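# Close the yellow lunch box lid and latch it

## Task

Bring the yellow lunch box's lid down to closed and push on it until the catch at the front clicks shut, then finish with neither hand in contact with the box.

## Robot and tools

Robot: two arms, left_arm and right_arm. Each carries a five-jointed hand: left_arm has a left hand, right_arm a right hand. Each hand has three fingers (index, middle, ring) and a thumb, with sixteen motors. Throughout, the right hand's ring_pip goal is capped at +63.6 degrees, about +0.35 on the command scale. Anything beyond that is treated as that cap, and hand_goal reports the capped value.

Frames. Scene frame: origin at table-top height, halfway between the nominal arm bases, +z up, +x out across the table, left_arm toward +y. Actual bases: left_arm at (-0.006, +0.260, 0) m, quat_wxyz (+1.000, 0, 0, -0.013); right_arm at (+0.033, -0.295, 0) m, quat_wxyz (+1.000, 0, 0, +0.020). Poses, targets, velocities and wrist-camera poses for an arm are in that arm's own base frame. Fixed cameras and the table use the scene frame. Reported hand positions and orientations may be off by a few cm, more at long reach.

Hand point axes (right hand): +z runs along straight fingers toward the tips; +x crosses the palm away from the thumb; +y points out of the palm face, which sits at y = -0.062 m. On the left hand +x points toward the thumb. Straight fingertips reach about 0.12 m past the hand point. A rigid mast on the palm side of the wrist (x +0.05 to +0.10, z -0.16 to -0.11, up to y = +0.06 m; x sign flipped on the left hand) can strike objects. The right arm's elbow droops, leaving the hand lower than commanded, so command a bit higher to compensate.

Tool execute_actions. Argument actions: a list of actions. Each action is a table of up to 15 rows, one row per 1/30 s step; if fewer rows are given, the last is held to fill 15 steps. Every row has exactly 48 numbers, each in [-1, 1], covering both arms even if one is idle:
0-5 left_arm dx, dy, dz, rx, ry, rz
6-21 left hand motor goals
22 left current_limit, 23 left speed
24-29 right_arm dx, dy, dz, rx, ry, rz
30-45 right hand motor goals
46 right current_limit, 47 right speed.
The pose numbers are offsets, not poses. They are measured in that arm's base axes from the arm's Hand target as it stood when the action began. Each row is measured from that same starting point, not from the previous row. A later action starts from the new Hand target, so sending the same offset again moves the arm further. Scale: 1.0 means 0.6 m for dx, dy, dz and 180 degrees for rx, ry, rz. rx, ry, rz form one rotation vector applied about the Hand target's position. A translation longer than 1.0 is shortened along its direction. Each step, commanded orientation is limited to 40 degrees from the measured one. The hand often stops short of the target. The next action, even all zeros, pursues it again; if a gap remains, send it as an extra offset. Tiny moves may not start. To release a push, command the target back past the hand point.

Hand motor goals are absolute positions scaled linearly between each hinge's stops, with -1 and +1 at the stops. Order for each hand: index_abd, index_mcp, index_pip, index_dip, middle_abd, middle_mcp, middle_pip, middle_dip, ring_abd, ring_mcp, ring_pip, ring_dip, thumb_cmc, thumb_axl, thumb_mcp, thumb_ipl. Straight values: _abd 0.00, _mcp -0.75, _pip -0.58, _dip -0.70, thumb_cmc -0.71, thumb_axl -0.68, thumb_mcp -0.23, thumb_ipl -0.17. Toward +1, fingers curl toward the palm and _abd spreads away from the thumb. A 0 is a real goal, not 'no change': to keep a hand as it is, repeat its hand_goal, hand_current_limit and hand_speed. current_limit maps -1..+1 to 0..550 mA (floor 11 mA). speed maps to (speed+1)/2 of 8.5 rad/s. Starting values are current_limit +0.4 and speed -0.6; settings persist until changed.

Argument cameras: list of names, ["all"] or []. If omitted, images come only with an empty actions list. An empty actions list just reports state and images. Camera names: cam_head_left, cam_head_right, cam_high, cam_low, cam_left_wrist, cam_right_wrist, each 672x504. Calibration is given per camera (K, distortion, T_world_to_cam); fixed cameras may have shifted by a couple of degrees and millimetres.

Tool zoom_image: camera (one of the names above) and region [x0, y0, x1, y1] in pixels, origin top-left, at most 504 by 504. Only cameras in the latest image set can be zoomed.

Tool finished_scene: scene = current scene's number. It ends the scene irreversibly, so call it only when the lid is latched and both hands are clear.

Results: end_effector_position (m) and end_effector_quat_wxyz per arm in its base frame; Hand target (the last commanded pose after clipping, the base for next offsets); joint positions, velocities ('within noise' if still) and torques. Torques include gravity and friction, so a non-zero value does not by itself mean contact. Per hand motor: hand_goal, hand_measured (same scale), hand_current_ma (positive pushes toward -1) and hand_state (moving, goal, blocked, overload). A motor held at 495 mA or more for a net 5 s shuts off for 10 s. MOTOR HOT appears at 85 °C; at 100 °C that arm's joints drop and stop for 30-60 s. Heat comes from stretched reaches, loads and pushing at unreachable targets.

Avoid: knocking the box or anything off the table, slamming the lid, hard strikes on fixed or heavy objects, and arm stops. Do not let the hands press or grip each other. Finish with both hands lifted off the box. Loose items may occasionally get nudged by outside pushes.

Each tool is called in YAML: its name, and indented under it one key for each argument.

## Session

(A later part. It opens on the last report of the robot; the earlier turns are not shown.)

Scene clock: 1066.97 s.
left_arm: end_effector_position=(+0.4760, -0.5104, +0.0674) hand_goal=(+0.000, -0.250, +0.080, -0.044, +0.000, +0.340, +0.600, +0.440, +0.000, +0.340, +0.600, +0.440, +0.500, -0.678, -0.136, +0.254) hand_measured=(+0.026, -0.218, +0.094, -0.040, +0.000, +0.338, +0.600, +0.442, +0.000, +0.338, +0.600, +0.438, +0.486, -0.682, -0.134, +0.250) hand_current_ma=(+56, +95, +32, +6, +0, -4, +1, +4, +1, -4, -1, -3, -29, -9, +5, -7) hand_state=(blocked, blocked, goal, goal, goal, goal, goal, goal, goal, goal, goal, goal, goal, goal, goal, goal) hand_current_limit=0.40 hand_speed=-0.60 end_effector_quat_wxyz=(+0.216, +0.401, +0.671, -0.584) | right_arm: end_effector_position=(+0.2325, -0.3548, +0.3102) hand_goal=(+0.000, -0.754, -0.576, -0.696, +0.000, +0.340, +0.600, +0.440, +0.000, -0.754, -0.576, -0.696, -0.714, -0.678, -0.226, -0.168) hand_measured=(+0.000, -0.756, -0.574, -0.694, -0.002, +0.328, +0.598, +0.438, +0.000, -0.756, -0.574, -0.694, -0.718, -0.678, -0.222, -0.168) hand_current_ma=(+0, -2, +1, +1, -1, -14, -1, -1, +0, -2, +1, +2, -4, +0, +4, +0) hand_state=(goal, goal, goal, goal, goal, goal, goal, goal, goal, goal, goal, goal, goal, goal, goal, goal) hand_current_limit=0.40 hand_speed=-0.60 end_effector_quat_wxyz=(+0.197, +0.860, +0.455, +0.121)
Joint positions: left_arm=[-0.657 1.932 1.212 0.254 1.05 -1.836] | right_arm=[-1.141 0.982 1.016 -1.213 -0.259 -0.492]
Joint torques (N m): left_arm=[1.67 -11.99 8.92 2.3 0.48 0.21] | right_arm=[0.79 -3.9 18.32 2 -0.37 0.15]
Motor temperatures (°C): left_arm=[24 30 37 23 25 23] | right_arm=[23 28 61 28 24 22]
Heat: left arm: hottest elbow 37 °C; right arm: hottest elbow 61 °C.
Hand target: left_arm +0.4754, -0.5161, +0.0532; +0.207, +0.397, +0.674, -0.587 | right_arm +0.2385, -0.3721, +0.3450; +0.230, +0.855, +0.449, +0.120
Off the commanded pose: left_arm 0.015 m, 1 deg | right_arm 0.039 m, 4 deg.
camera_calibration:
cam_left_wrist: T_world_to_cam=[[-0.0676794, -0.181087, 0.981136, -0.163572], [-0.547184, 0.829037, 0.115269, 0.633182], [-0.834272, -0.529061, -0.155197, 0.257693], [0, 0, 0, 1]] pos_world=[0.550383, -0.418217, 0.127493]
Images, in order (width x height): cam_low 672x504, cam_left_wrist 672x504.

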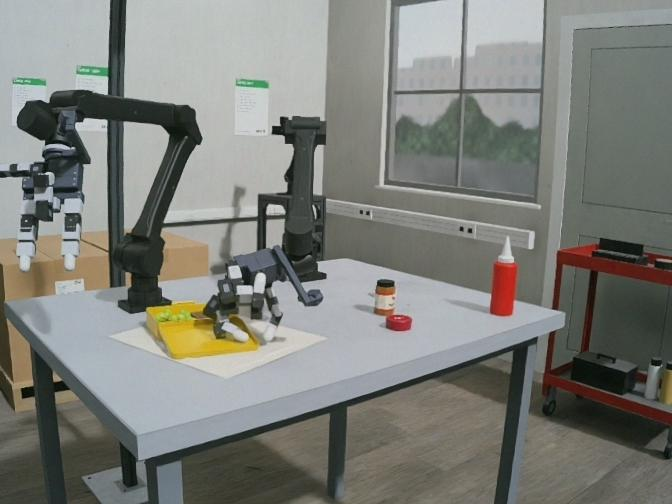

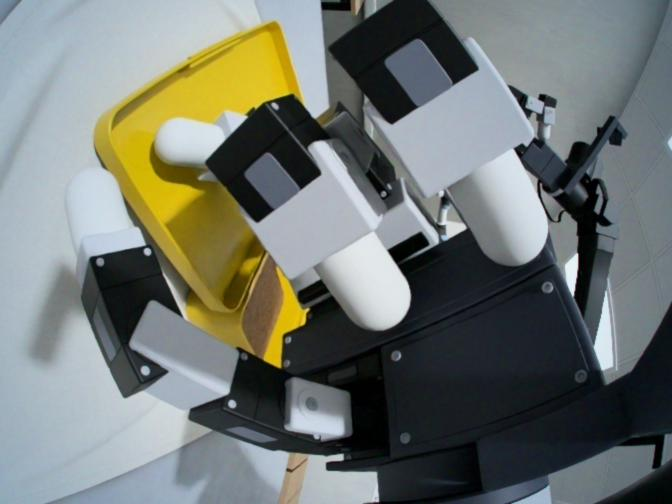

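execute_actions:
  actions: []

Scene clock: 1097.60 s.
left_arm: end_effector_position=(+0.4760, -0.5104, +0.0674) hand_goal=(+0.000, -0.250, +0.080, -0.044, +0.000, +0.340, +0.600, +0.440, +0.000, +0.340, +0.600, +0.440, +0.500, -0.678, -0.136, +0.254) hand_measured=(+0.026, -0.218, +0.094, -0.040, +0.000, +0.338, +0.600, +0.442, +0.000, +0.338, +0.600, +0.438, +0.486, -0.682, -0.134, +0.250) hand_current_ma=(+56, +95, +32, +6, +0, -4, +1, +4, +1, -4, -1, -3, -29, -9, +5, -7) hand_state=(blocked, blocked, goal, goal, goal, goal, goal, goal, goal, goal, goal, goal, goal, goal, goal, goal) hand_current_limit=0.40 hand_speed=-0.60 end_effector_quat_wxyz=(+0.216, +0.401, +0.671, -0.584) | right_arm: end_effector_position=(+0.2325, -0.3548, +0.3102) hand_goal=(+0.000, -0.754, -0.576, -0.696, +0.000, +0.340, +0.600, +0.440, +0.000, -0.754, -0.576, -0.696, -0.714, -0.678, -0.226, -0.168) hand_measured=(+0.000, -0.756, -0.574, -0.694, -0.002, +0.328, +0.598, +0.438, +0.000, -0.756, -0.574, -0.694, -0.718, -0.678, -0.222, -0.168) hand_current_ma=(+0, -2, +1, +1, -1, -14, -1, -1, +0, -2, +1, +2, -4, +0, +4, +0) hand_state=(goal, goal, goal, goal, goal, goal, goal, goal, goal, goal, goal, goal, goal, goal, goal, goal) hand_current_limit=0.40 hand_speed=-0.60 end_effector_quat_wxyz=(+0.197, +0.860, +0.455, +0.121)
Joint positions: left_arm=[-0.657 1.932 1.212 0.254 1.05 -1.836] | right_arm=[-1.141 0.982 1.016 -1.213 -0.259 -0.492]
Joint velocities: within noise
Joint torques (N m): left_arm=[1.67 -11.93 8.91 2.33 0.48 0.21] | right_arm=[0.79 -3.9 18.32 2 -0.37 0.15]
Motor temperatures (°C): left_arm=[24 31 37 23 25 23] | right_arm=[23 28 62 28 24 22]
Heat: left arm: hottest elbow 37 °C; right arm: hottest elbow 62 °C.
Hand target: left_arm +0.4754, -0.5161, +0.0532; +0.207, +0.397, +0.674, -0.587 | right_arm +0.2385, -0.3721, +0.3450; +0.230, +0.855, +0.449, +0.120
Off the commanded pose: left_arm 0.015 m, 1 deg | right_arm 0.039 m, 4 deg.
camera_calibration:
cam_left_wrist: T_world_to_cam=[[-0.0676794, -0.181087, 0.981136, -0.163572], [-0.547184, 0.829037, 0.115269, 0.633182], [-0.834272, -0.529061, -0.155197, 0.257693], [0, 0, 0, 1]] pos_world=[0.550383, -0.418217, 0.127493]
cam_right_wrist: T_world_to_cam=[[0.035208, -0.971812, 0.233114, -0.389613], [-0.911942, 0.0641756, 0.40527, 0.0606365], [-0.408806, -0.226855, -0.883976, 0.414318], [0, 0, 0, 1]] pos_world=[0.23839, -0.288532, 0.432498]

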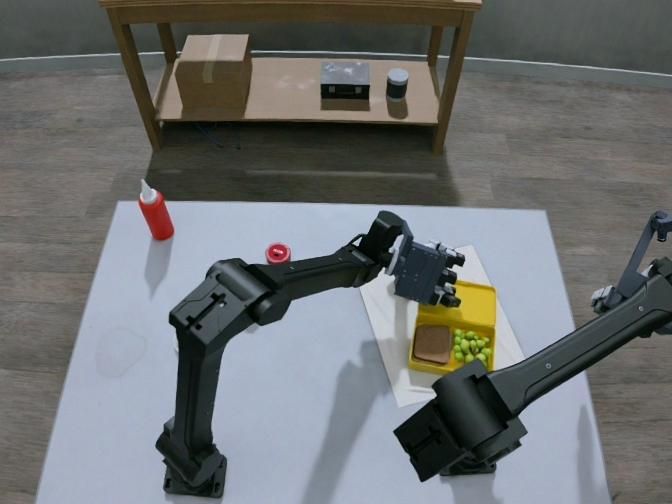

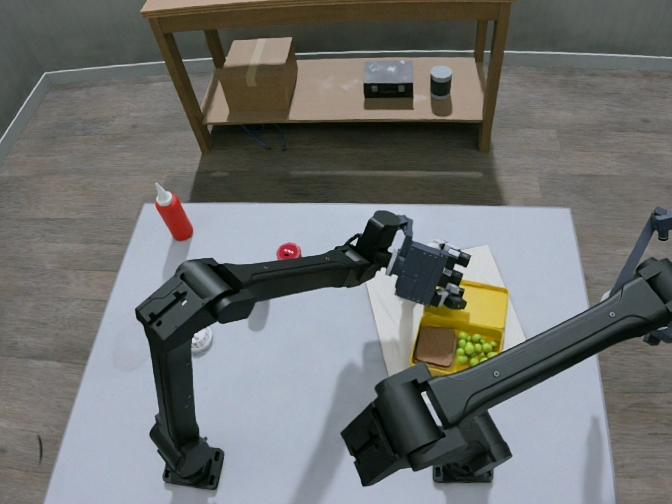

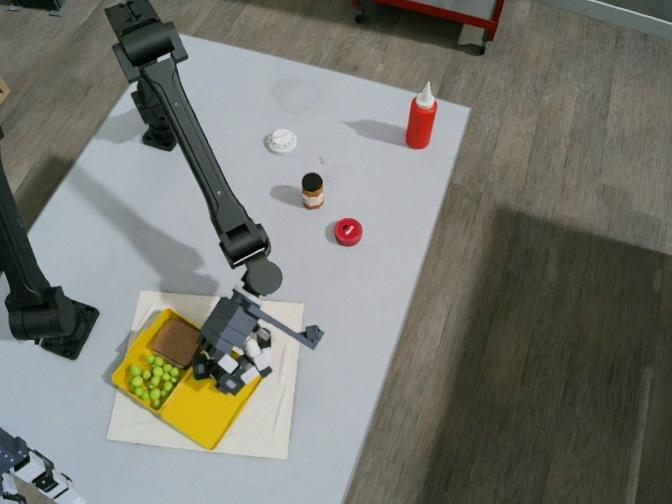

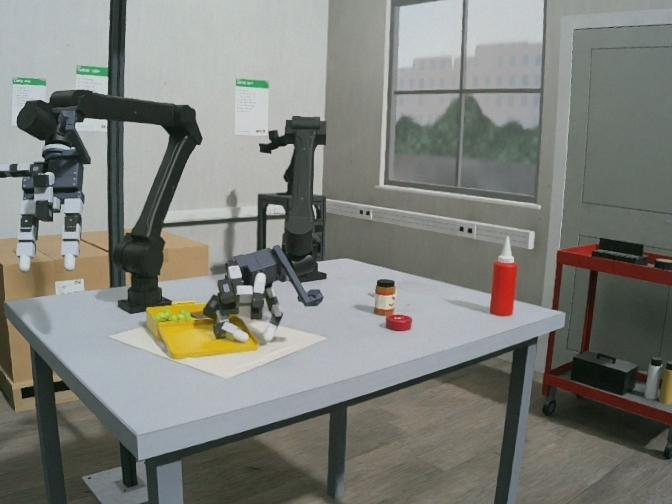

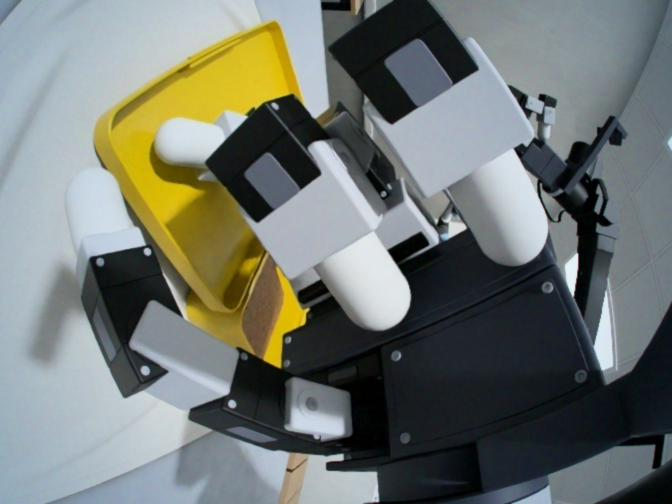

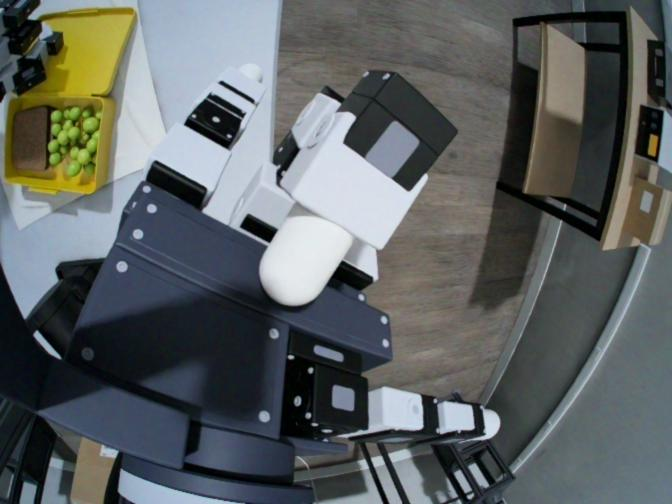

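execute_actions:
  actions:
    - [[0,0,0,0,0,0,0,-0.1,0.08,-0.0435,0,0.34,0.6,0.44,0,0.34,0.6,0.44,0.5,-0.678,-0.06,0.254,0.5,-0.85,0,0,0,0,0,0,0,-0.754,-0.576,-0.696,0,0.34,0.6,0.44,0,-0.754,-0.576,-0.696,-0.714,-0.678,-0.226,-0.168,0.4,-0.6]]
    - [[0,0,0,0,0,0,0,0.03,0.08,-0.0435,0,0.34,0.6,0.44,0,0.34,0.6,0.44,0.5,-0.678,0.04,0.254,0.5,-0.85,0,0,0,0,0,0,0,-0.754,-0.576,-0.696,0,0.34,0.6,0.44,0,-0.754,-0.576,-0.696,-0.714,-0.678,-0.226,-0.168,0.4,-0.6]]
    - [[0,0,0,0,0,0,0,0.15,0.08,-0.0435,0,0.34,0.6,0.44,0,0.34,0.6,0.44,0.5,-0.678,0.12,0.254,0.5,-0.85,0,0,0,0,0,0,0,-0.754,-0.576,-0.696,0,0.34,0.6,0.44,0,-0.754,-0.576,-0.696,-0.714,-0.678,-0.226,-0.168,0.4,-0.6]]
  cameras: ["cam_left_wrist","cam_low"]

zoom_image:
  camera: "cam_left_wrist"
  region: [50, 30, 330, 310]

zoom_image:
  camera: "cam_low"
  region: [140, 250, 320, 380]

Scene clock: 1108.67 s.
left_arm: end_effector_position=(+0.4747, -0.5119, +0.0671) hand_goal=(+0.000, +0.150, +0.080, -0.044, +0.000, +0.340, +0.600, +0.440, +0.000, +0.340, +0.600, +0.440, +0.500, -0.678, +0.120, +0.254) hand_measured=(+0.026, -0.052, +0.060, -0.044, +0.000, +0.338, +0.600, +0.442, +0.000, +0.338, +0.600, +0.438, +0.492, -0.680, -0.034, +0.236) hand_current_ma=(+56, -413, -46, -1, +0, -4, +1, +4, +1, -4, -1, -3, -18, -4, -413, -63) hand_state=(blocked, blocked, goal, goal, goal, goal, goal, goal, goal, goal, goal, goal, goal, goal, blocked, goal) hand_current_limit=0.50 hand_speed=-0.85 end_effector_quat_wxyz=(+0.216, +0.403, +0.670, -0.585) | right_arm: end_effector_position=(+0.2325, -0.3548, +0.3102) hand_goal=(+0.000, -0.754, -0.576, -0.696, +0.000, +0.340, +0.600, +0.440, +0.000, -0.754, -0.576, -0.696, -0.714, -0.678, -0.226, -0.168) hand_measured=(+0.000, -0.756, -0.574, -0.694, -0.002, +0.328, +0.598, +0.438, +0.000, -0.756, -0.574, -0.694, -0.718, -0.678, -0.222, -0.168) hand_current_ma=(+0, -2, +1, +1, -1, -14, -1, -1, +0, -2, +1, +2, -4, +0, +4, +0) hand_state=(goal, goal, goal, goal, goal, goal, goal, goal, goal, goal, goal, goal, goal, goal, goal, goal) hand_current_limit=0.40 hand_speed=-0.60 end_effector_quat_wxyz=(+0.197, +0.860, +0.455, +0.121)
Joint positions: left_arm=[-0.66 1.934 1.212 0.257 1.053 -1.836] | right_arm=[-1.141 0.982 1.016 -1.213 -0.259 -0.492]
Joint torques (N m): left_arm=[1.85 -11.99 8.91 2.19 0.35 0.21] | right_arm=[0.79 -3.96 18.32 2 -0.37 0.16]
Motor temperatures (°C): left_arm=[24 31 37 23 25 23] | right_arm=[23 28 62 28 24 22]
Heat: left arm: hottest elbow 37 °C; right arm: hottest elbow 62 °C.
Hand target: left_arm +0.4754, -0.5161, +0.0532; +0.207, +0.397, +0.674, -0.587 | right_arm +0.2385, -0.3721, +0.3450; +0.230, +0.855, +0.449, +0.120
Off the commanded pose: left_arm 0.015 m, 1 deg | right_arm 0.039 m, 4 deg.
camera_calibration:
cam_left_wrist: T_world_to_cam=[[-0.0692631, -0.178767, 0.981451, -0.161759], [-0.543413, 0.831804, 0.113159, 0.633562], [-0.836603, -0.525495, -0.154757, 0.258654], [0, 0, 0, 1]] pos_world=[0.549472, -0.419995, 0.127094]
Images, in order (width x height): cam_low 672x504, cam_left_wrist 672x504.

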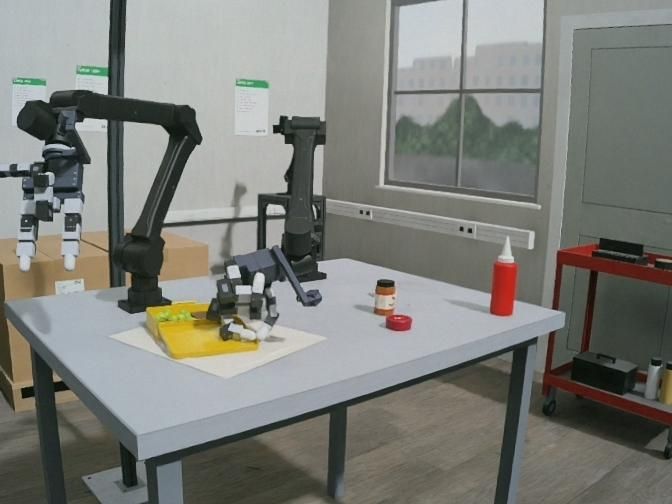

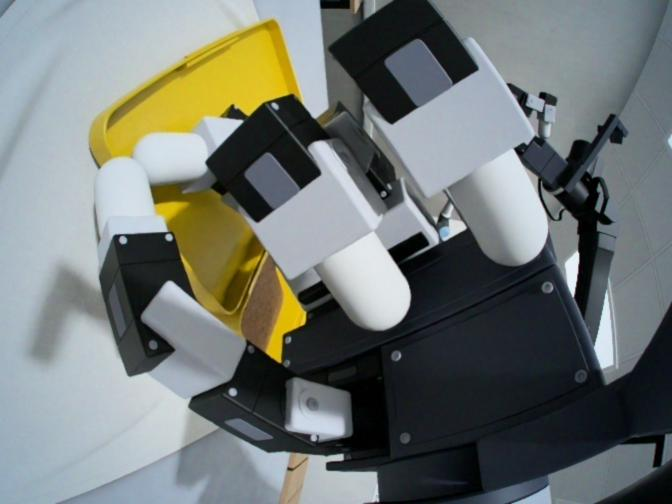

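Scaled by 1.800 from the camera's 672x504 image, which has a finer 960x720 frame.

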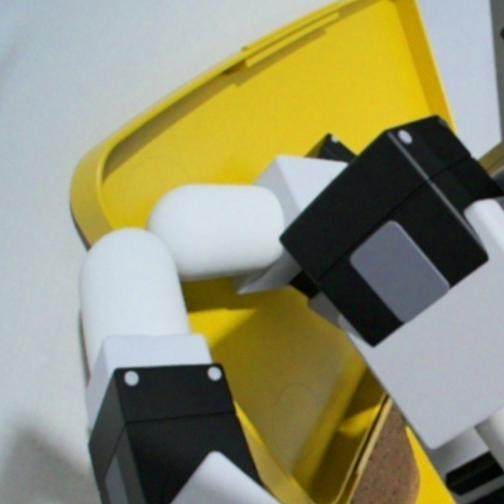

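Scaled by 2.800 from the camera's 672x504 image, which has a finer 960x720 frame.

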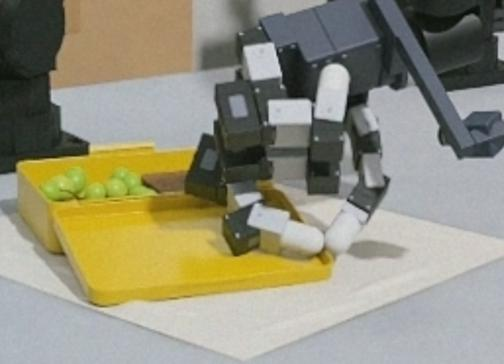

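execute_actions:
  actions:
    - [[0,0,0.02,0,0,0,0,0.15,0.08,-0.0435,0,0.34,0.6,0.44,0,0.34,0.6,0.44,0.5,-0.678,0.12,0.254,0.7,-0.85,0,0,0,0,0,0,0,-0.754,-0.576,-0.696,0,0.34,0.6,0.44,0,-0.754,-0.576,-0.696,-0.714,-0.678,-0.226,-0.168,0.4,-0.6]]
    - [[0,0,0.03,0,0,0,0,0.15,0.08,-0.0435,0,0.34,0.6,0.44,0,0.34,0.6,0.44,0.5,-0.678,0.12,0.254,0.7,-0.85,0,0,0,0,0,0,0,-0.754,-0.576,-0.696,0,0.34,0.6,0.44,0,-0.754,-0.576,-0.696,-0.714,-0.678,-0.226,-0.168,0.4,-0.6]]
    - [[0,0,0.03,0,0,0,0,0.15,0.08,-0.0435,0,0.34,0.6,0.44,0,0.34,0.6,0.44,0.5,-0.678,0.12,0.254,0.7,-0.85,0,0,0,0,0,0,0,-0.754,-0.576,-0.696,0,0.34,0.6,0.44,0,-0.754,-0.576,-0.696,-0.714,-0.678,-0.226,-0.168,0.4,-0.6]]
  cameras: ["cam_left_wrist","cam_low"]

zoom_image:
  camera: "cam_left_wrist"
  region: [50, 30, 330, 310]

zoom_image:
  camera: "cam_low"
  region: [140, 250, 320, 380]

Scene clock: 1117.07 s.
left_arm: end_effector_position=(+0.4670, -0.5060, +0.0715) hand_goal=(+0.000, +0.150, +0.080, -0.044, +0.000, +0.340, +0.600, +0.440, +0.000, +0.340, +0.600, +0.440, +0.500, -0.678, +0.120, +0.254) hand_measured=(+0.018, -0.046, +0.056, -0.048, +0.000, +0.338, +0.600, +0.442, +0.000, +0.338, +0.600, +0.438, +0.490, -0.680, -0.032, +0.230) hand_current_ma=(+35, -468, -63, -6, +0, -4, +1, +4, +1, -4, -1, -3, -20, -4, -468, -85) hand_state=(goal, blocked, blocked, goal, goal, goal, goal, goal, goal, goal, goal, goal, goal, goal, blocked, blocked) hand_current_limit=0.70 hand_speed=-0.85 end_effector_quat_wxyz=(+0.195, +0.393, +0.683, -0.583) | right_arm: end_effector_position=(+0.2325, -0.3548, +0.3102) hand_goal=(+0.000, -0.754, -0.576, -0.696, +0.000, +0.340, +0.600, +0.440, +0.000, -0.754, -0.576, -0.696, -0.714, -0.678, -0.226, -0.168) hand_measured=(+0.000, -0.756, -0.574, -0.694, -0.002, +0.328, +0.598, +0.438, +0.000, -0.756, -0.574, -0.694, -0.718, -0.678, -0.222, -0.168) hand_current_ma=(+0, -2, +1, +1, -1, -14, -1, -1, +0, -2, +1, +2, -4, +0, +4, +0) hand_state=(goal, goal, goal, goal, goal, goal, goal, goal, goal, goal, goal, goal, goal, goal, goal, goal) hand_current_limit=0.40 hand_speed=-0.60 end_effector_quat_wxyz=(+0.197, +0.860, +0.455, +0.121)
Joint positions: left_arm=[-0.66 1.906 1.212 0.18 1.053 -1.841] | right_arm=[-1.141 0.982 1.016 -1.213 -0.259 -0.492]
Joint torques (N m): left_arm=[1.85 -15.85 11.34 1.03 0.39 0.23] | right_arm=[0.79 -3.96 18.33 2 -0.38 0.15]
Motor temperatures (°C): left_arm=[24 30 38 23 25 23] | right_arm=[23 28 62 28 24 22]
Heat: left arm: hottest elbow 38 °C; right arm: hottest elbow 62 °C.
Hand target: left_arm +0.4754, -0.5161, +0.1012; +0.207, +0.397, +0.674, -0.587 | right_arm +0.2385, -0.3721, +0.3450; +0.230, +0.855, +0.449, +0.120
Off the commanded pose: left_arm 0.033 m, 2 deg | right_arm 0.039 m, 4 deg.
camera_calibration:
cam_left_wrist: T_world_to_cam=[[-0.0269772, -0.209078, 0.977527, -0.200365], [-0.538321, 0.827017, 0.16203, 0.615692], [-0.842308, -0.521852, -0.134862, 0.25907], [0, 0, 0, 1]] pos_world=[0.544252, -0.415883, 0.131041]
Images, in order (width x height): cam_low 672x504, cam_left_wrist 672x504.

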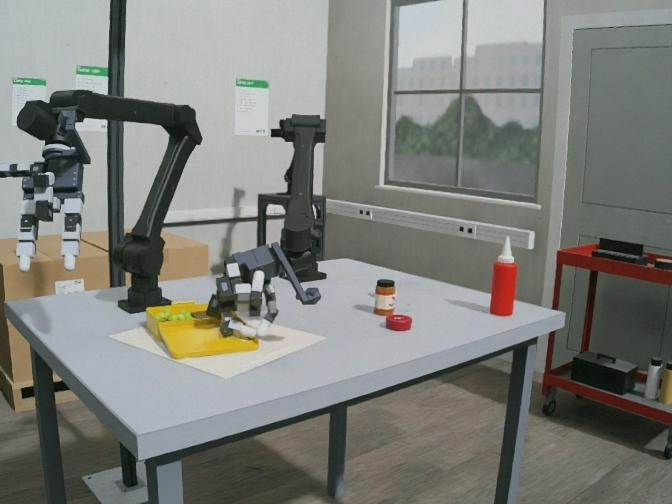

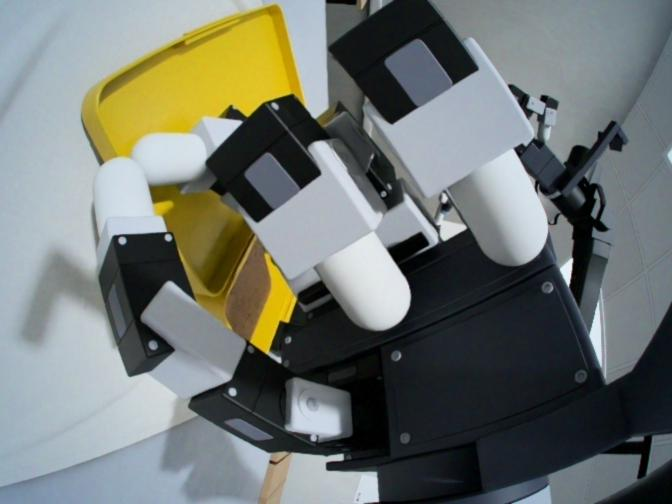

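Scaled by 1.800 from the camera's 672x504 image, which has a finer 960x720 frame.

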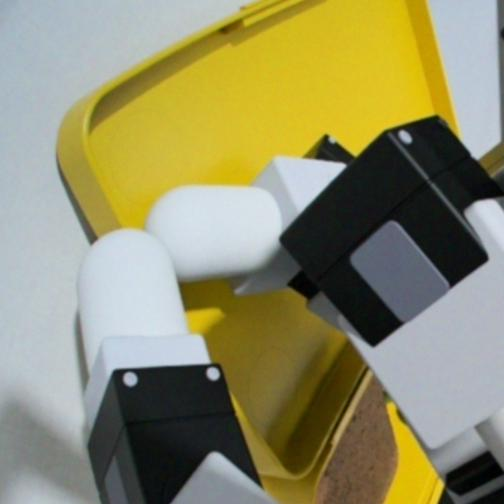

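Scaled by 2.800 from the camera's 672x504 image, which has a finer 960x720 frame.

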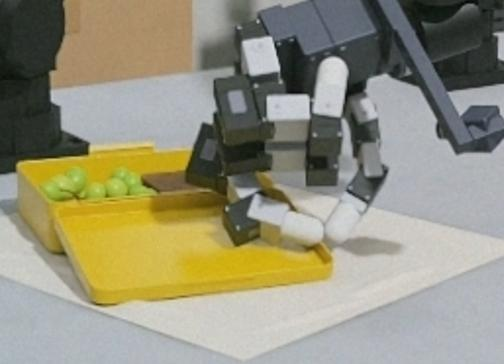

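execute_actions:
  actions:
    - [[0.01,0,0.03,0,0,0,0,0.15,0.08,-0.0435,0,0.34,0.6,0.44,0,0.34,0.6,0.44,0.5,-0.678,0.12,0.254,0.75,-0.85,0,0,0,0,0,0,0,-0.754,-0.576,-0.696,0,0.34,0.6,0.44,0,-0.754,-0.576,-0.696,-0.714,-0.678,-0.226,-0.168,0.4,-0.6]]
    - [[0.01,0,0.03,0,0,0,0,0.15,0.08,-0.0435,0,0.34,0.6,0.44,0,0.34,0.6,0.44,0.5,-0.678,0.12,0.254,0.75,-0.85,0,0,0,0,0,0,0,-0.754,-0.576,-0.696,0,0.34,0.6,0.44,0,-0.754,-0.576,-0.696,-0.714,-0.678,-0.226,-0.168,0.4,-0.6]]
  cameras: ["cam_left_wrist","cam_low"]

zoom_image:
  camera: "cam_left_wrist"
  region: [50, 30, 330, 310]

zoom_image:
  camera: "cam_low"
  region: [140, 250, 320, 380]

Scene clock: 1123.20 s.
left_arm: end_effector_position=(+0.4688, -0.5085, +0.0988) hand_goal=(+0.000, +0.150, +0.080, -0.044, +0.000, +0.340, +0.600, +0.440, +0.000, +0.340, +0.600, +0.440, +0.500, -0.678, +0.120, +0.254) hand_measured=(+0.008, -0.044, +0.054, -0.048, +0.000, +0.338, +0.600, +0.442, +0.000, +0.338, +0.600, +0.438, +0.488, -0.682, -0.032, +0.230) hand_current_ma=(+12, -481, -66, -6, +0, -4, +1, +4, +1, -4, -1, -3, -25, -7, -481, -89) hand_state=(goal, blocked, blocked, goal, goal, goal, goal, goal, goal, goal, goal, goal, goal, goal, blocked, blocked) hand_current_limit=0.75 hand_speed=-0.85 end_effector_quat_wxyz=(+0.181, +0.388, +0.690, -0.584) | right_arm: end_effector_position=(+0.2325, -0.3548, +0.3102) hand_goal=(+0.000, -0.754, -0.576, -0.696, +0.000, +0.340, +0.600, +0.440, +0.000, -0.754, -0.576, -0.696, -0.714, -0.678, -0.226, -0.168) hand_measured=(+0.000, -0.756, -0.574, -0.694, -0.002, +0.328, +0.598, +0.438, +0.000, -0.756, -0.574, -0.694, -0.718, -0.678, -0.222, -0.168) hand_current_ma=(+0, -2, +1, +1, -1, -14, -1, -1, +0, -2, +1, +2, -4, +0, +4, +0) hand_state=(goal, goal, goal, goal, goal, goal, goal, goal, goal, goal, goal, goal, goal, goal, goal, goal) hand_current_limit=0.40 hand_speed=-0.60 end_effector_quat_wxyz=(+0.197, +0.860, +0.455, +0.121)
Joint positions: left_arm=[-0.659 1.872 1.263 0.066 1.06 -1.844] | right_arm=[-1.141 0.982 1.016 -1.213 -0.259 -0.492]
Joint torques (N m): left_arm=[2.96 -16.03 12.85 1.37 0.59 0.35] | right_arm=[0.73 -3.9 18.32 2 -0.38 0.15]
Motor temperatures (°C): left_arm=[24 30 38 23 25 23] | right_arm=[23 28 62 28 24 22]
Heat: left arm: hottest elbow 38 °C; right arm: hottest elbow 62 °C.
Hand target: left_arm +0.4876, -0.5160, +0.1372; +0.207, +0.397, +0.675, -0.587 | right_arm +0.2385, -0.3721, +0.3450; +0.230, +0.855, +0.449, +0.120
Off the commanded pose: left_arm 0.043 m, 4 deg | right_arm 0.039 m, 4 deg.
camera_calibration:
cam_left_wrist: T_world_to_cam=[[-0.000827229, -0.224251, 0.974531, -0.247189], [-0.529462, 0.826826, 0.189813, 0.607288], [-0.848333, -0.51582, -0.119416, 0.267345], [0, 0, 0, 1]] pos_world=[0.548129, -0.419652, 0.157547]
Images, in order (width x height): cam_low 672x504, cam_left_wrist 672x504.

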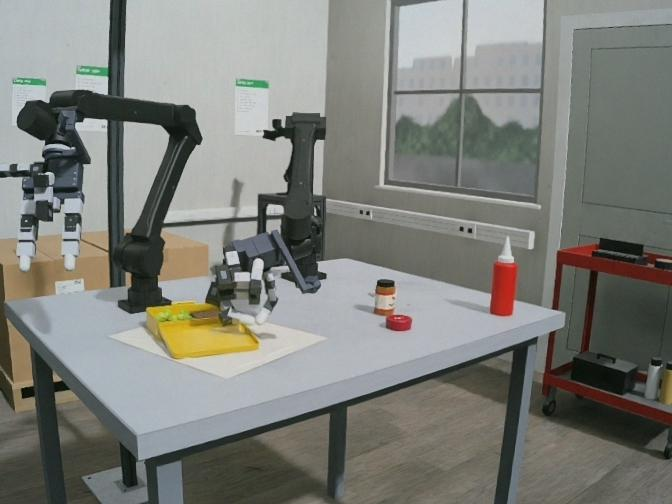

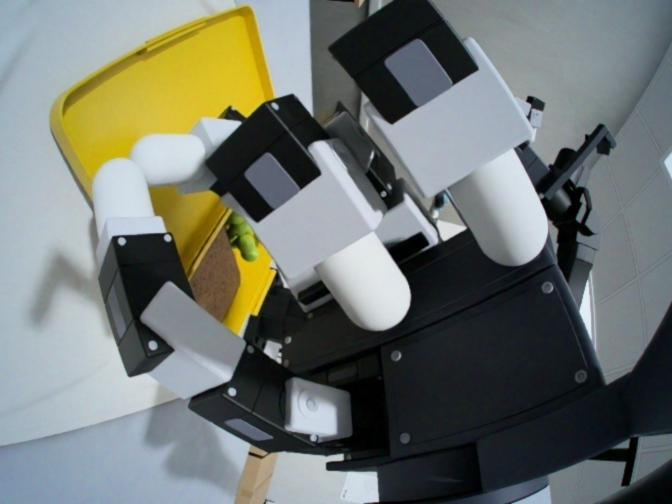

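Scaled by 1.800 from the camera's 672x504 image, which has a finer 960x720 frame.

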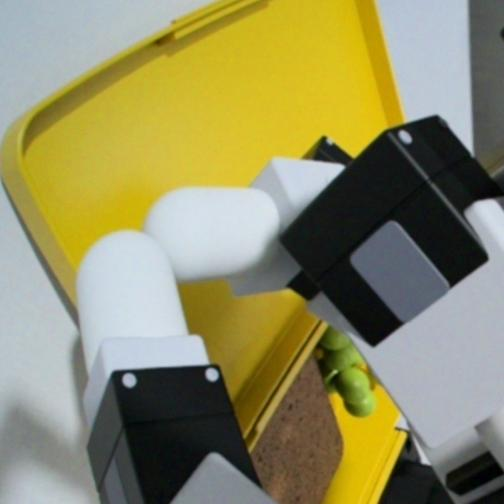

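Scaled by 2.800 from the camera's 672x504 image, which has a finer 960x720 frame.

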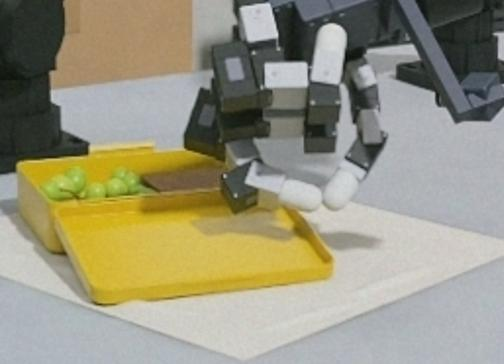

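execute_actions:
  actions:
    - [[-0.01,0,0,0,0,0,0,-0.218,0.08,-0.0435,0,0.34,0.6,0.44,0,0.34,0.6,0.44,0.4286,-0.678,-0.258,0.405,0.4,-0.6,0,0,0,0,0,0,0,-0.754,-0.576,-0.696,0,0.34,0.6,0.44,0,-0.754,-0.576,-0.696,-0.714,-0.678,-0.226,-0.168,0.4,-0.6]]
    - [[-0.022,0.0025,-0.03,0,0,0,0,-0.218,0.08,-0.0435,0,0.34,0.6,0.44,0,0.34,0.6,0.44,0.4286,-0.678,-0.258,0.405,0.4,-0.6,0,0,0,0,0,0,0,-0.754,-0.576,-0.696,0,0.34,0.6,0.44,0,-0.754,-0.576,-0.696,-0.714,-0.678,-0.226,-0.168,0.4,-0.6]]
    - [[0,0,-0.05,0,0,0,0,-0.218,0.08,-0.0435,0,0.34,0.6,0.44,0,0.34,0.6,0.44,0.4286,-0.678,-0.258,0.405,0.4,-0.6,0,0,0,0,0,0,0,-0.754,-0.576,-0.696,0,0.34,0.6,0.44,0,-0.754,-0.576,-0.696,-0.714,-0.678,-0.226,-0.168,0.4,-0.6]]
    - [[0,0,-0.03,0,0,0,0,-0.218,0.08,-0.0435,0,0.34,0.6,0.44,0,0.34,0.6,0.44,0.4286,-0.678,-0.258,0.405,0.4,-0.6,0,0,0,0,0,0,0,-0.754,-0.576,-0.696,0,0.34,0.6,0.44,0,-0.754,-0.576,-0.696,-0.714,-0.678,-0.226,-0.168,0.4,-0.6]]
    - [[0,0,-0.03,0,0,0,0,-0.218,0.08,-0.0435,0,0.34,0.6,0.44,0,0.34,0.6,0.44,0.4286,-0.678,-0.258,0.405,0.4,-0.6,0,0,0,0,0,0,0,-0.754,-0.576,-0.696,0,0.34,0.6,0.44,0,-0.754,-0.576,-0.696,-0.714,-0.678,-0.226,-0.168,0.4,-0.6]]
  cameras: ["cam_left_wrist","cam_low"]

zoom_image:
  camera: "cam_left_wrist"
  region: [30, 30, 310, 310]

zoom_image:
  camera: "cam_low"
  region: [180, 290, 300, 380]

Scene clock: 1186.83 s.
left_arm: end_effector_position=(+0.4742, -0.5119, +0.0700) hand_goal=(+0.000, -0.218, +0.080, -0.044, +0.000, +0.340, +0.600, +0.440, +0.000, +0.340, +0.600, +0.440, +0.428, -0.678, -0.258, +0.404) hand_measured=(+0.004, -0.212, +0.084, -0.044, +0.000, +0.338, +0.600, +0.442, +0.000, +0.338, +0.600, +0.438, +0.424, -0.676, -0.256, +0.400) hand_current_ma=(+4, +13, +6, +1, +0, -4, +1, +4, +1, -4, -1, -3, -5, +3, +6, -7) hand_state=(goal, goal, goal, goal, goal, goal, goal, goal, goal, goal, goal, goal, goal, goal, goal, goal) hand_current_limit=0.40 hand_speed=-0.60 end_effector_quat_wxyz=(+0.216, +0.400, +0.671, -0.586) | right_arm: end_effector_position=(+0.2325, -0.3548, +0.3102) hand_goal=(+0.000, -0.754, -0.576, -0.696, +0.000, +0.340, +0.600, +0.440, +0.000, -0.754, -0.576, -0.696, -0.714, -0.678, -0.226, -0.168) hand_measured=(+0.000, -0.756, -0.574, -0.694, -0.002, +0.328, +0.598, +0.438, +0.000, -0.756, -0.574, -0.694, -0.718, -0.678, -0.222, -0.168) hand_current_ma=(+0, -2, +1, +1, -1, -14, -1, -1, +0, -2, +1, +2, -4, +0, +4, +0) hand_state=(goal, goal, goal, goal, goal, goal, goal, goal, goal, goal, goal, goal, goal, goal, goal, goal) hand_current_limit=0.40 hand_speed=-0.60 end_effector_quat_wxyz=(+0.197, +0.860, +0.455, +0.121)
Joint positions: left_arm=[-0.66 1.928 1.21 0.262 1.05 -1.849] | right_arm=[-1.141 0.982 1.016 -1.213 -0.259 -0.492]
Joint torques (N m): left_arm=[1.44 -12.45 7.12 2.66 0.28 0.27] | right_arm=[0.79 -3.9 18.32 1.99 -0.38 0.16]
Motor temperatures (°C): left_arm=[24 34 42 23 25 23] | right_arm=[23 28 63 28 24 22]
Heat: left arm: hottest elbow 42 °C; right arm: hottest elbow 63 °C.
Hand target: left_arm +0.4683, -0.5146, +0.0534; +0.207, +0.397, +0.674, -0.587 | right_arm +0.2385, -0.3721, +0.3450; +0.230, +0.855, +0.449, +0.120
Off the commanded pose: left_arm 0.018 m, 1 deg | right_arm 0.039 m, 4 deg.
camera_calibration:
cam_left_wrist: T_world_to_cam=[[-0.0635519, -0.177308, 0.982101, -0.166615], [-0.54692, 0.82934, 0.114338, 0.633267], [-0.834769, -0.529865, -0.14968, 0.255189], [0, 0, 0, 1]] pos_world=[0.548781, -0.419521, 0.129423]
Images, in order (width x height): cam_low 672x504, cam_left_wrist 672x504.

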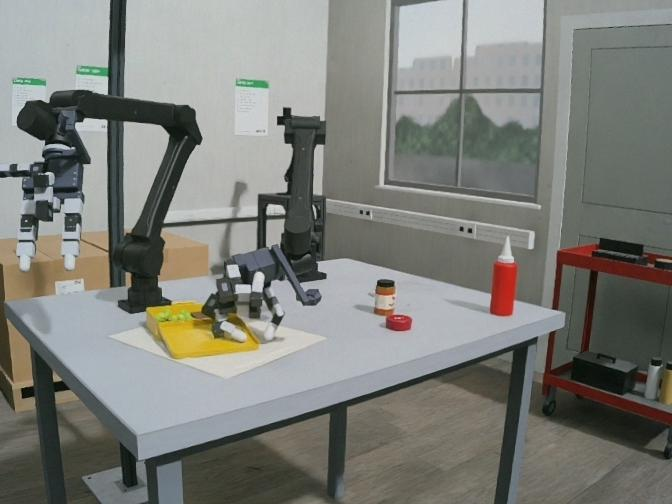

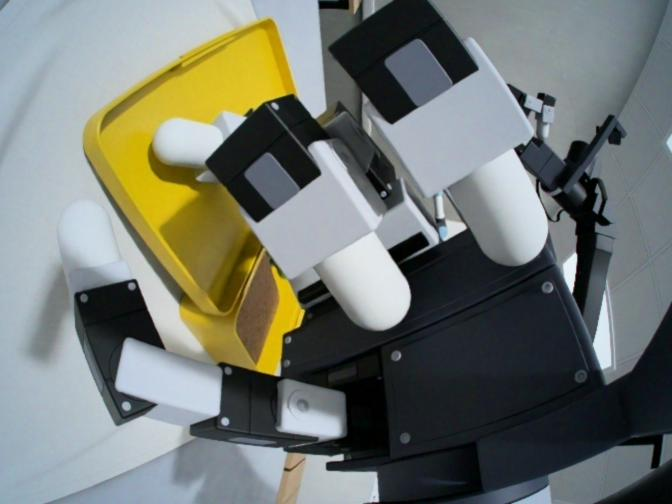

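Scaled by 1.800 from the camera's 672x504 image, which has a finer 960x720 frame.

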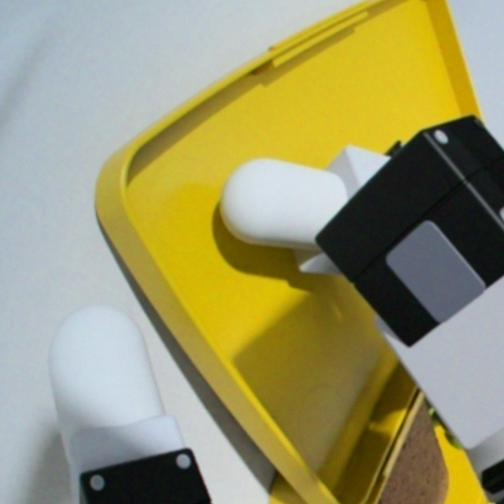

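Scaled by 4.200 from the camera's 672x504 image, which has a finer 960x720 frame.

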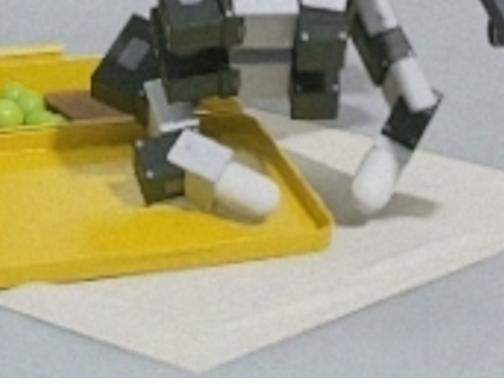

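execute_actions:
  actions:
    - [[0,0,-0.03,0,0,0,0,-0.218,0.08,-0.0435,0,0.34,0.6,0.44,0,0.34,0.6,0.44,0.4286,-0.678,-0.258,0.405,0.4,-0.6,0,0,0,0,0,0,0,-0.754,-0.576,-0.696,0,0.34,0.6,0.44,0,-0.754,-0.576,-0.696,-0.714,-0.678,-0.226,-0.168,0.4,-0.6]]
    - [[0,0,-0.02,0,0,0,0,-0.218,0.08,-0.0435,0,0.34,0.6,0.44,0,0.34,0.6,0.44,0.4286,-0.678,-0.258,0.405,0.4,-0.6,0,0,0,0,0,0,0,-0.754,-0.576,-0.696,0,0.34,0.6,0.44,0,-0.754,-0.576,-0.696,-0.714,-0.678,-0.226,-0.168,0.4,-0.6]]
  cameras: ["cam_left_wrist","cam_low"]

zoom_image:
  camera: "cam_left_wrist"
  region: [30, 30, 310, 310]

zoom_image:
  camera: "cam_low"
  region: [180, 290, 300, 380]

Scene clock: 1193.87 s.
left_arm: end_effector_position=(+0.4802, -0.5168, +0.0650) hand_goal=(+0.000, -0.218, +0.080, -0.044, +0.000, +0.340, +0.600, +0.440, +0.000, +0.340, +0.600, +0.440, +0.428, -0.678, -0.258, +0.404) hand_measured=(+0.018, -0.212, +0.094, -0.038, +0.000, +0.338, +0.600, +0.442, +0.000, +0.338, +0.600, +0.438, +0.424, -0.676, -0.256, +0.400) hand_current_ma=(+37, +13, +30, +9, +0, -4, +1, +4, +1, -4, -1, -3, -5, +3, +6, -7) hand_state=(goal, goal, goal, goal, goal, goal, goal, goal, goal, goal, goal, goal, goal, goal, goal, goal) hand_current_limit=0.40 hand_speed=-0.60 end_effector_quat_wxyz=(+0.235, +0.408, +0.657, -0.589) | right_arm: end_effector_position=(+0.2325, -0.3548, +0.3102) hand_goal=(+0.000, -0.754, -0.576, -0.696, +0.000, +0.340, +0.600, +0.440, +0.000, -0.754, -0.576, -0.696, -0.714, -0.678, -0.226, -0.168) hand_measured=(+0.000, -0.756, -0.574, -0.694, -0.002, +0.328, +0.598, +0.438, +0.000, -0.756, -0.574, -0.694, -0.718, -0.678, -0.222, -0.168) hand_current_ma=(+0, -2, +1, +1, -1, -14, -1, -1, +0, -2, +1, +2, -4, +0, +4, +0) hand_state=(goal, goal, goal, goal, goal, goal, goal, goal, goal, goal, goal, goal, goal, goal, goal, goal) hand_current_limit=0.40 hand_speed=-0.60 end_effector_quat_wxyz=(+0.197, +0.860, +0.455, +0.121)
Joint positions: left_arm=[-0.66 1.956 1.206 0.344 1.051 -1.849] | right_arm=[-1.141 0.982 1.016 -1.213 -0.259 -0.492]
Joint torques (N m): left_arm=[1.38 -10.81 6.01 1.98 0.18 0.29] | right_arm=[0.79 -3.9 18.33 1.99 -0.38 0.16]
Motor temperatures (°C): left_arm=[24 33 41 23 25 23] | right_arm=[23 28 63 28 24 22]
Heat: left arm: hottest elbow 41 °C; right arm: hottest elbow 63 °C.
Hand target: left_arm +0.4683, -0.5146, +0.0234; +0.207, +0.397, +0.674, -0.587 | right_arm +0.2385, -0.3721, +0.3450; +0.230, +0.855, +0.449, +0.120
Off the commanded pose: left_arm 0.043 m, 4 deg | right_arm 0.039 m, 4 deg.
camera_calibration:
cam_left_wrist: T_world_to_cam=[[-0.102757, -0.146313, 0.983887, -0.127456], [-0.549566, 0.832804, 0.0664491, 0.647343], [-0.829107, -0.533883, -0.165985, 0.253095], [0, 0, 0, 1]] pos_world=[0.552504, -0.422635, 0.124397]
Images, in order (width x height): cam_low 672x504, cam_left_wrist 672x504.

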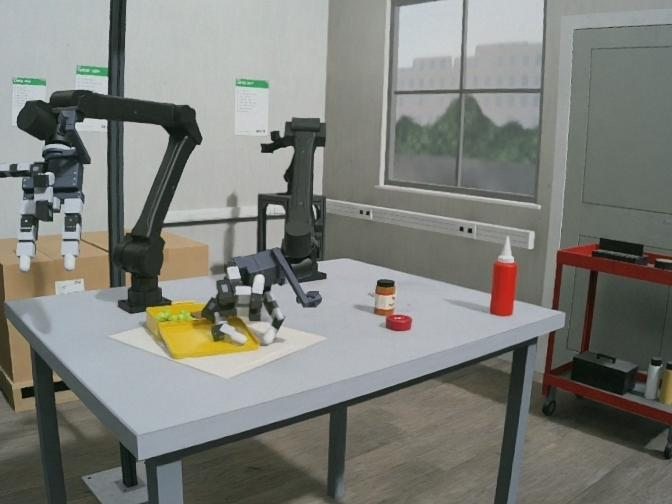

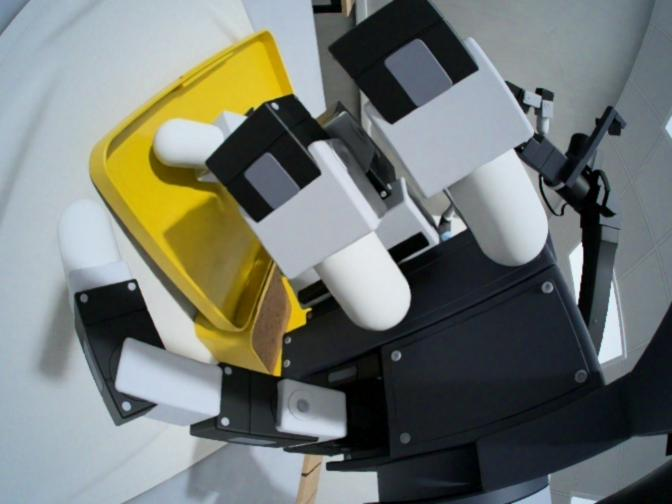

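Scaled by 1.800 from the camera's 672x504 image, which has a finer 960x720 frame.

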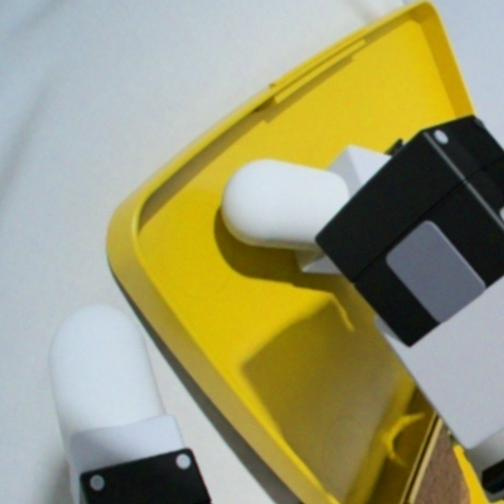

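Scaled by 4.200 from the camera's 672x504 image, which has a finer 960x720 frame.

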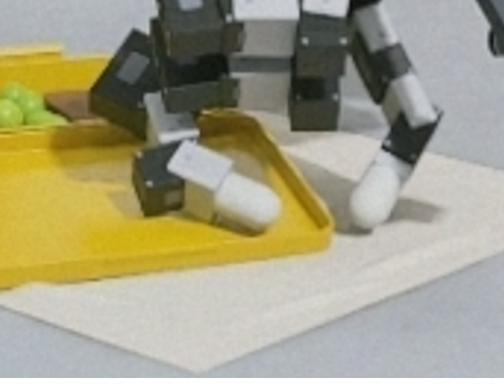

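execute_actions:
  actions:
    - [[0,0,0,0,0,0,0,-0.1,0.08,-0.0435,0,0.34,0.6,0.44,0,0.34,0.6,0.44,0.4286,-0.678,-0.12,0.25,0.5,-0.8,0,0,0,0,0,0,0,-0.754,-0.576,-0.696,0,0.34,0.6,0.44,0,-0.754,-0.576,-0.696,-0.714,-0.678,-0.226,-0.168,0.4,-0.6]]
    - [[0,0,0,0,0,0,0,0.03,0.08,-0.0435,0,0.34,0.6,0.44,0,0.34,0.6,0.44,0.4286,-0.678,0.04,0.1,0.5,-0.8,0,0,0,0,0,0,0,-0.754,-0.576,-0.696,0,0.34,0.6,0.44,0,-0.754,-0.576,-0.696,-0.714,-0.678,-0.226,-0.168,0.4,-0.6]]
    - [[0,0,0,0,0,0,0,0.15,0.08,-0.0435,0,0.34,0.6,0.44,0,0.34,0.6,0.44,0.4286,-0.678,0.16,0.1,0.5,-0.8,0,0,0,0,0,0,0,-0.754,-0.576,-0.696,0,0.34,0.6,0.44,0,-0.754,-0.576,-0.696,-0.714,-0.678,-0.226,-0.168,0.4,-0.6]]
  cameras: ["cam_left_wrist","cam_low"]

zoom_image:
  camera: "cam_left_wrist"
  region: [30, 30, 310, 310]

zoom_image:
  camera: "cam_low"
  region: [180, 290, 300, 380]

Scene clock: 1202.60 s.
left_arm: end_effector_position=(+0.4787, -0.5193, +0.0640) hand_goal=(+0.000, +0.150, +0.080, -0.044, +0.000, +0.340, +0.600, +0.440, +0.000, +0.340, +0.600, +0.440, +0.428, -0.678, +0.160, +0.100) hand_measured=(+0.030, +0.052, +0.064, -0.044, +0.000, +0.338, +0.600, +0.442, +0.000, +0.338, +0.600, +0.438, +0.422, -0.678, -0.006, +0.084) hand_current_ma=(+68, -388, -37, +0, +0, -4, +1, +4, +1, -4, -1, -3, -12, +0, -413, -53) hand_state=(blocked, blocked, goal, goal, goal, goal, goal, goal, goal, goal, goal, goal, goal, goal, blocked, goal) hand_current_limit=0.50 hand_speed=-0.80 end_effector_quat_wxyz=(+0.236, +0.412, +0.655, -0.588) | right_arm: end_effector_position=(+0.2325, -0.3548, +0.3102) hand_goal=(+0.000, -0.754, -0.576, -0.696, +0.000, +0.340, +0.600, +0.440, +0.000, -0.754, -0.576, -0.696, -0.714, -0.678, -0.226, -0.168) hand_measured=(+0.000, -0.756, -0.574, -0.694, -0.002, +0.328, +0.598, +0.438, +0.000, -0.756, -0.574, -0.694, -0.718, -0.678, -0.222, -0.168) hand_current_ma=(+0, -2, +1, +1, -1, -14, -1, -1, +0, -2, +1, +2, -4, +0, +4, +0) hand_state=(goal, goal, goal, goal, goal, goal, goal, goal, goal, goal, goal, goal, goal, goal, goal, goal) hand_current_limit=0.40 hand_speed=-0.60 end_effector_quat_wxyz=(+0.197, +0.860, +0.455, +0.121)
Joint positions: left_arm=[-0.665 1.959 1.206 0.349 1.05 -1.843] | right_arm=[-1.141 0.982 1.016 -1.213 -0.259 -0.492]
Joint torques (N m): left_arm=[1.85 -10.99 6.06 1.85 0.21 0.24] | right_arm=[0.73 -3.9 18.33 2 -0.38 0.16]
Motor temperatures (°C): left_arm=[24 33 40 23 25 23] | right_arm=[23 28 63 28 24 22]
Heat: left arm: hottest elbow 40 °C; right arm: hottest elbow 63 °C.
Hand target: left_arm +0.4683, -0.5146, +0.0234; +0.207, +0.397, +0.674, -0.587 | right_arm +0.2385, -0.3721, +0.3450; +0.230, +0.855, +0.449, +0.120
Off the commanded pose: left_arm 0.042 m, 4 deg | right_arm 0.039 m, 4 deg.
camera_calibration:
cam_left_wrist: T_world_to_cam=[[-0.110412, -0.144406, 0.983339, -0.122286], [-0.546133, 0.835448, 0.0613664, 0.648787], [-0.83039, -0.530258, -0.171108, 0.253225], [0, 0, 0, 1]] pos_world=[0.551098, -0.425412, 0.123764]
Images, in order (width x height): cam_low 672x504, cam_left_wrist 672x504.

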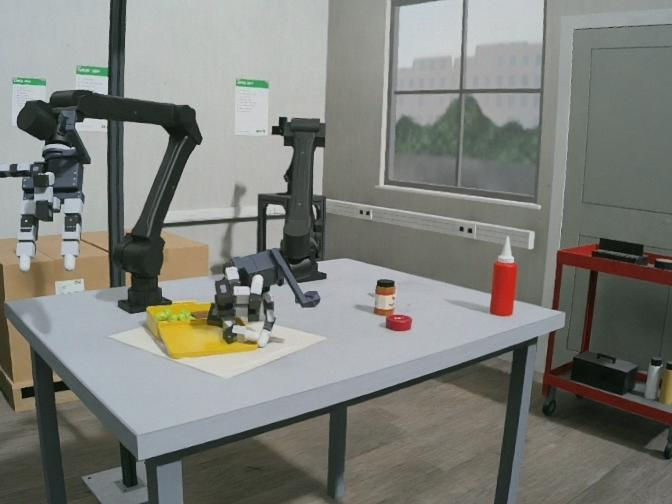

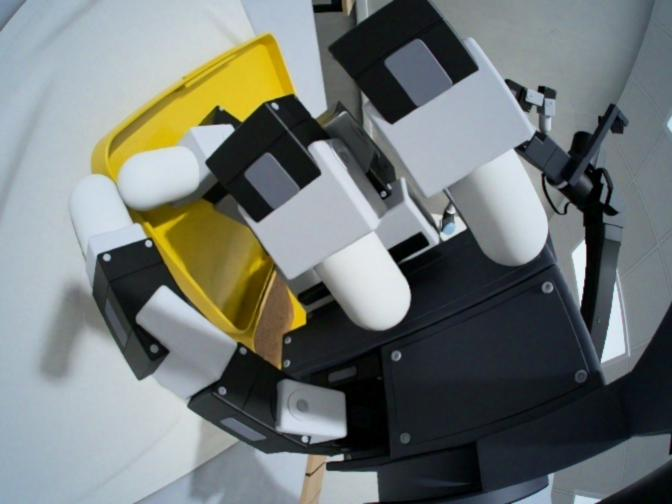

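Scaled by 1.800 from the camera's 672x504 image, which has a finer 960x720 frame.

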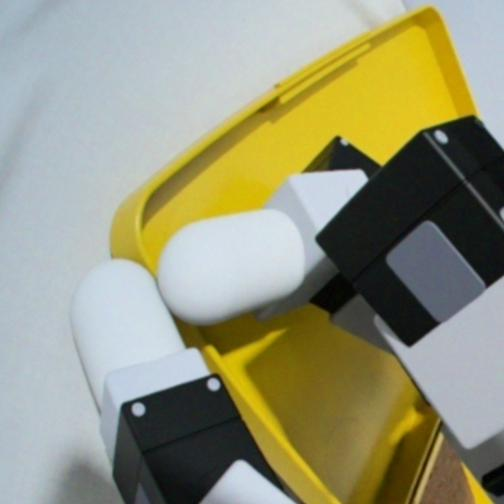

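Scaled by 4.200 from the camera's 672x504 image, which has a finer 960x720 frame.

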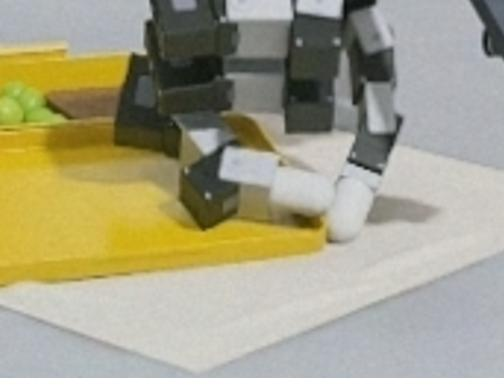

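zoom_image:
  camera: "cam_left_wrist"
  region: [60, 100, 180, 240]

Scaled by 3.600 from the camera's 672x504 image, which has a finer 960x720 frame.

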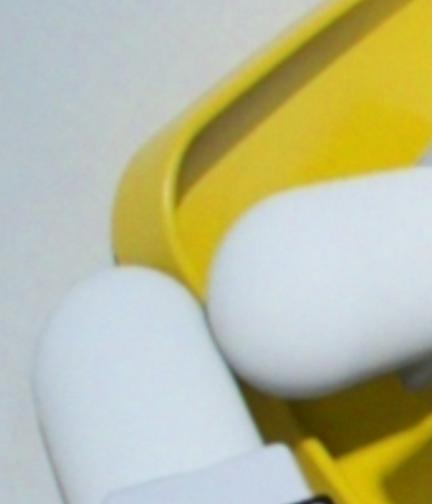

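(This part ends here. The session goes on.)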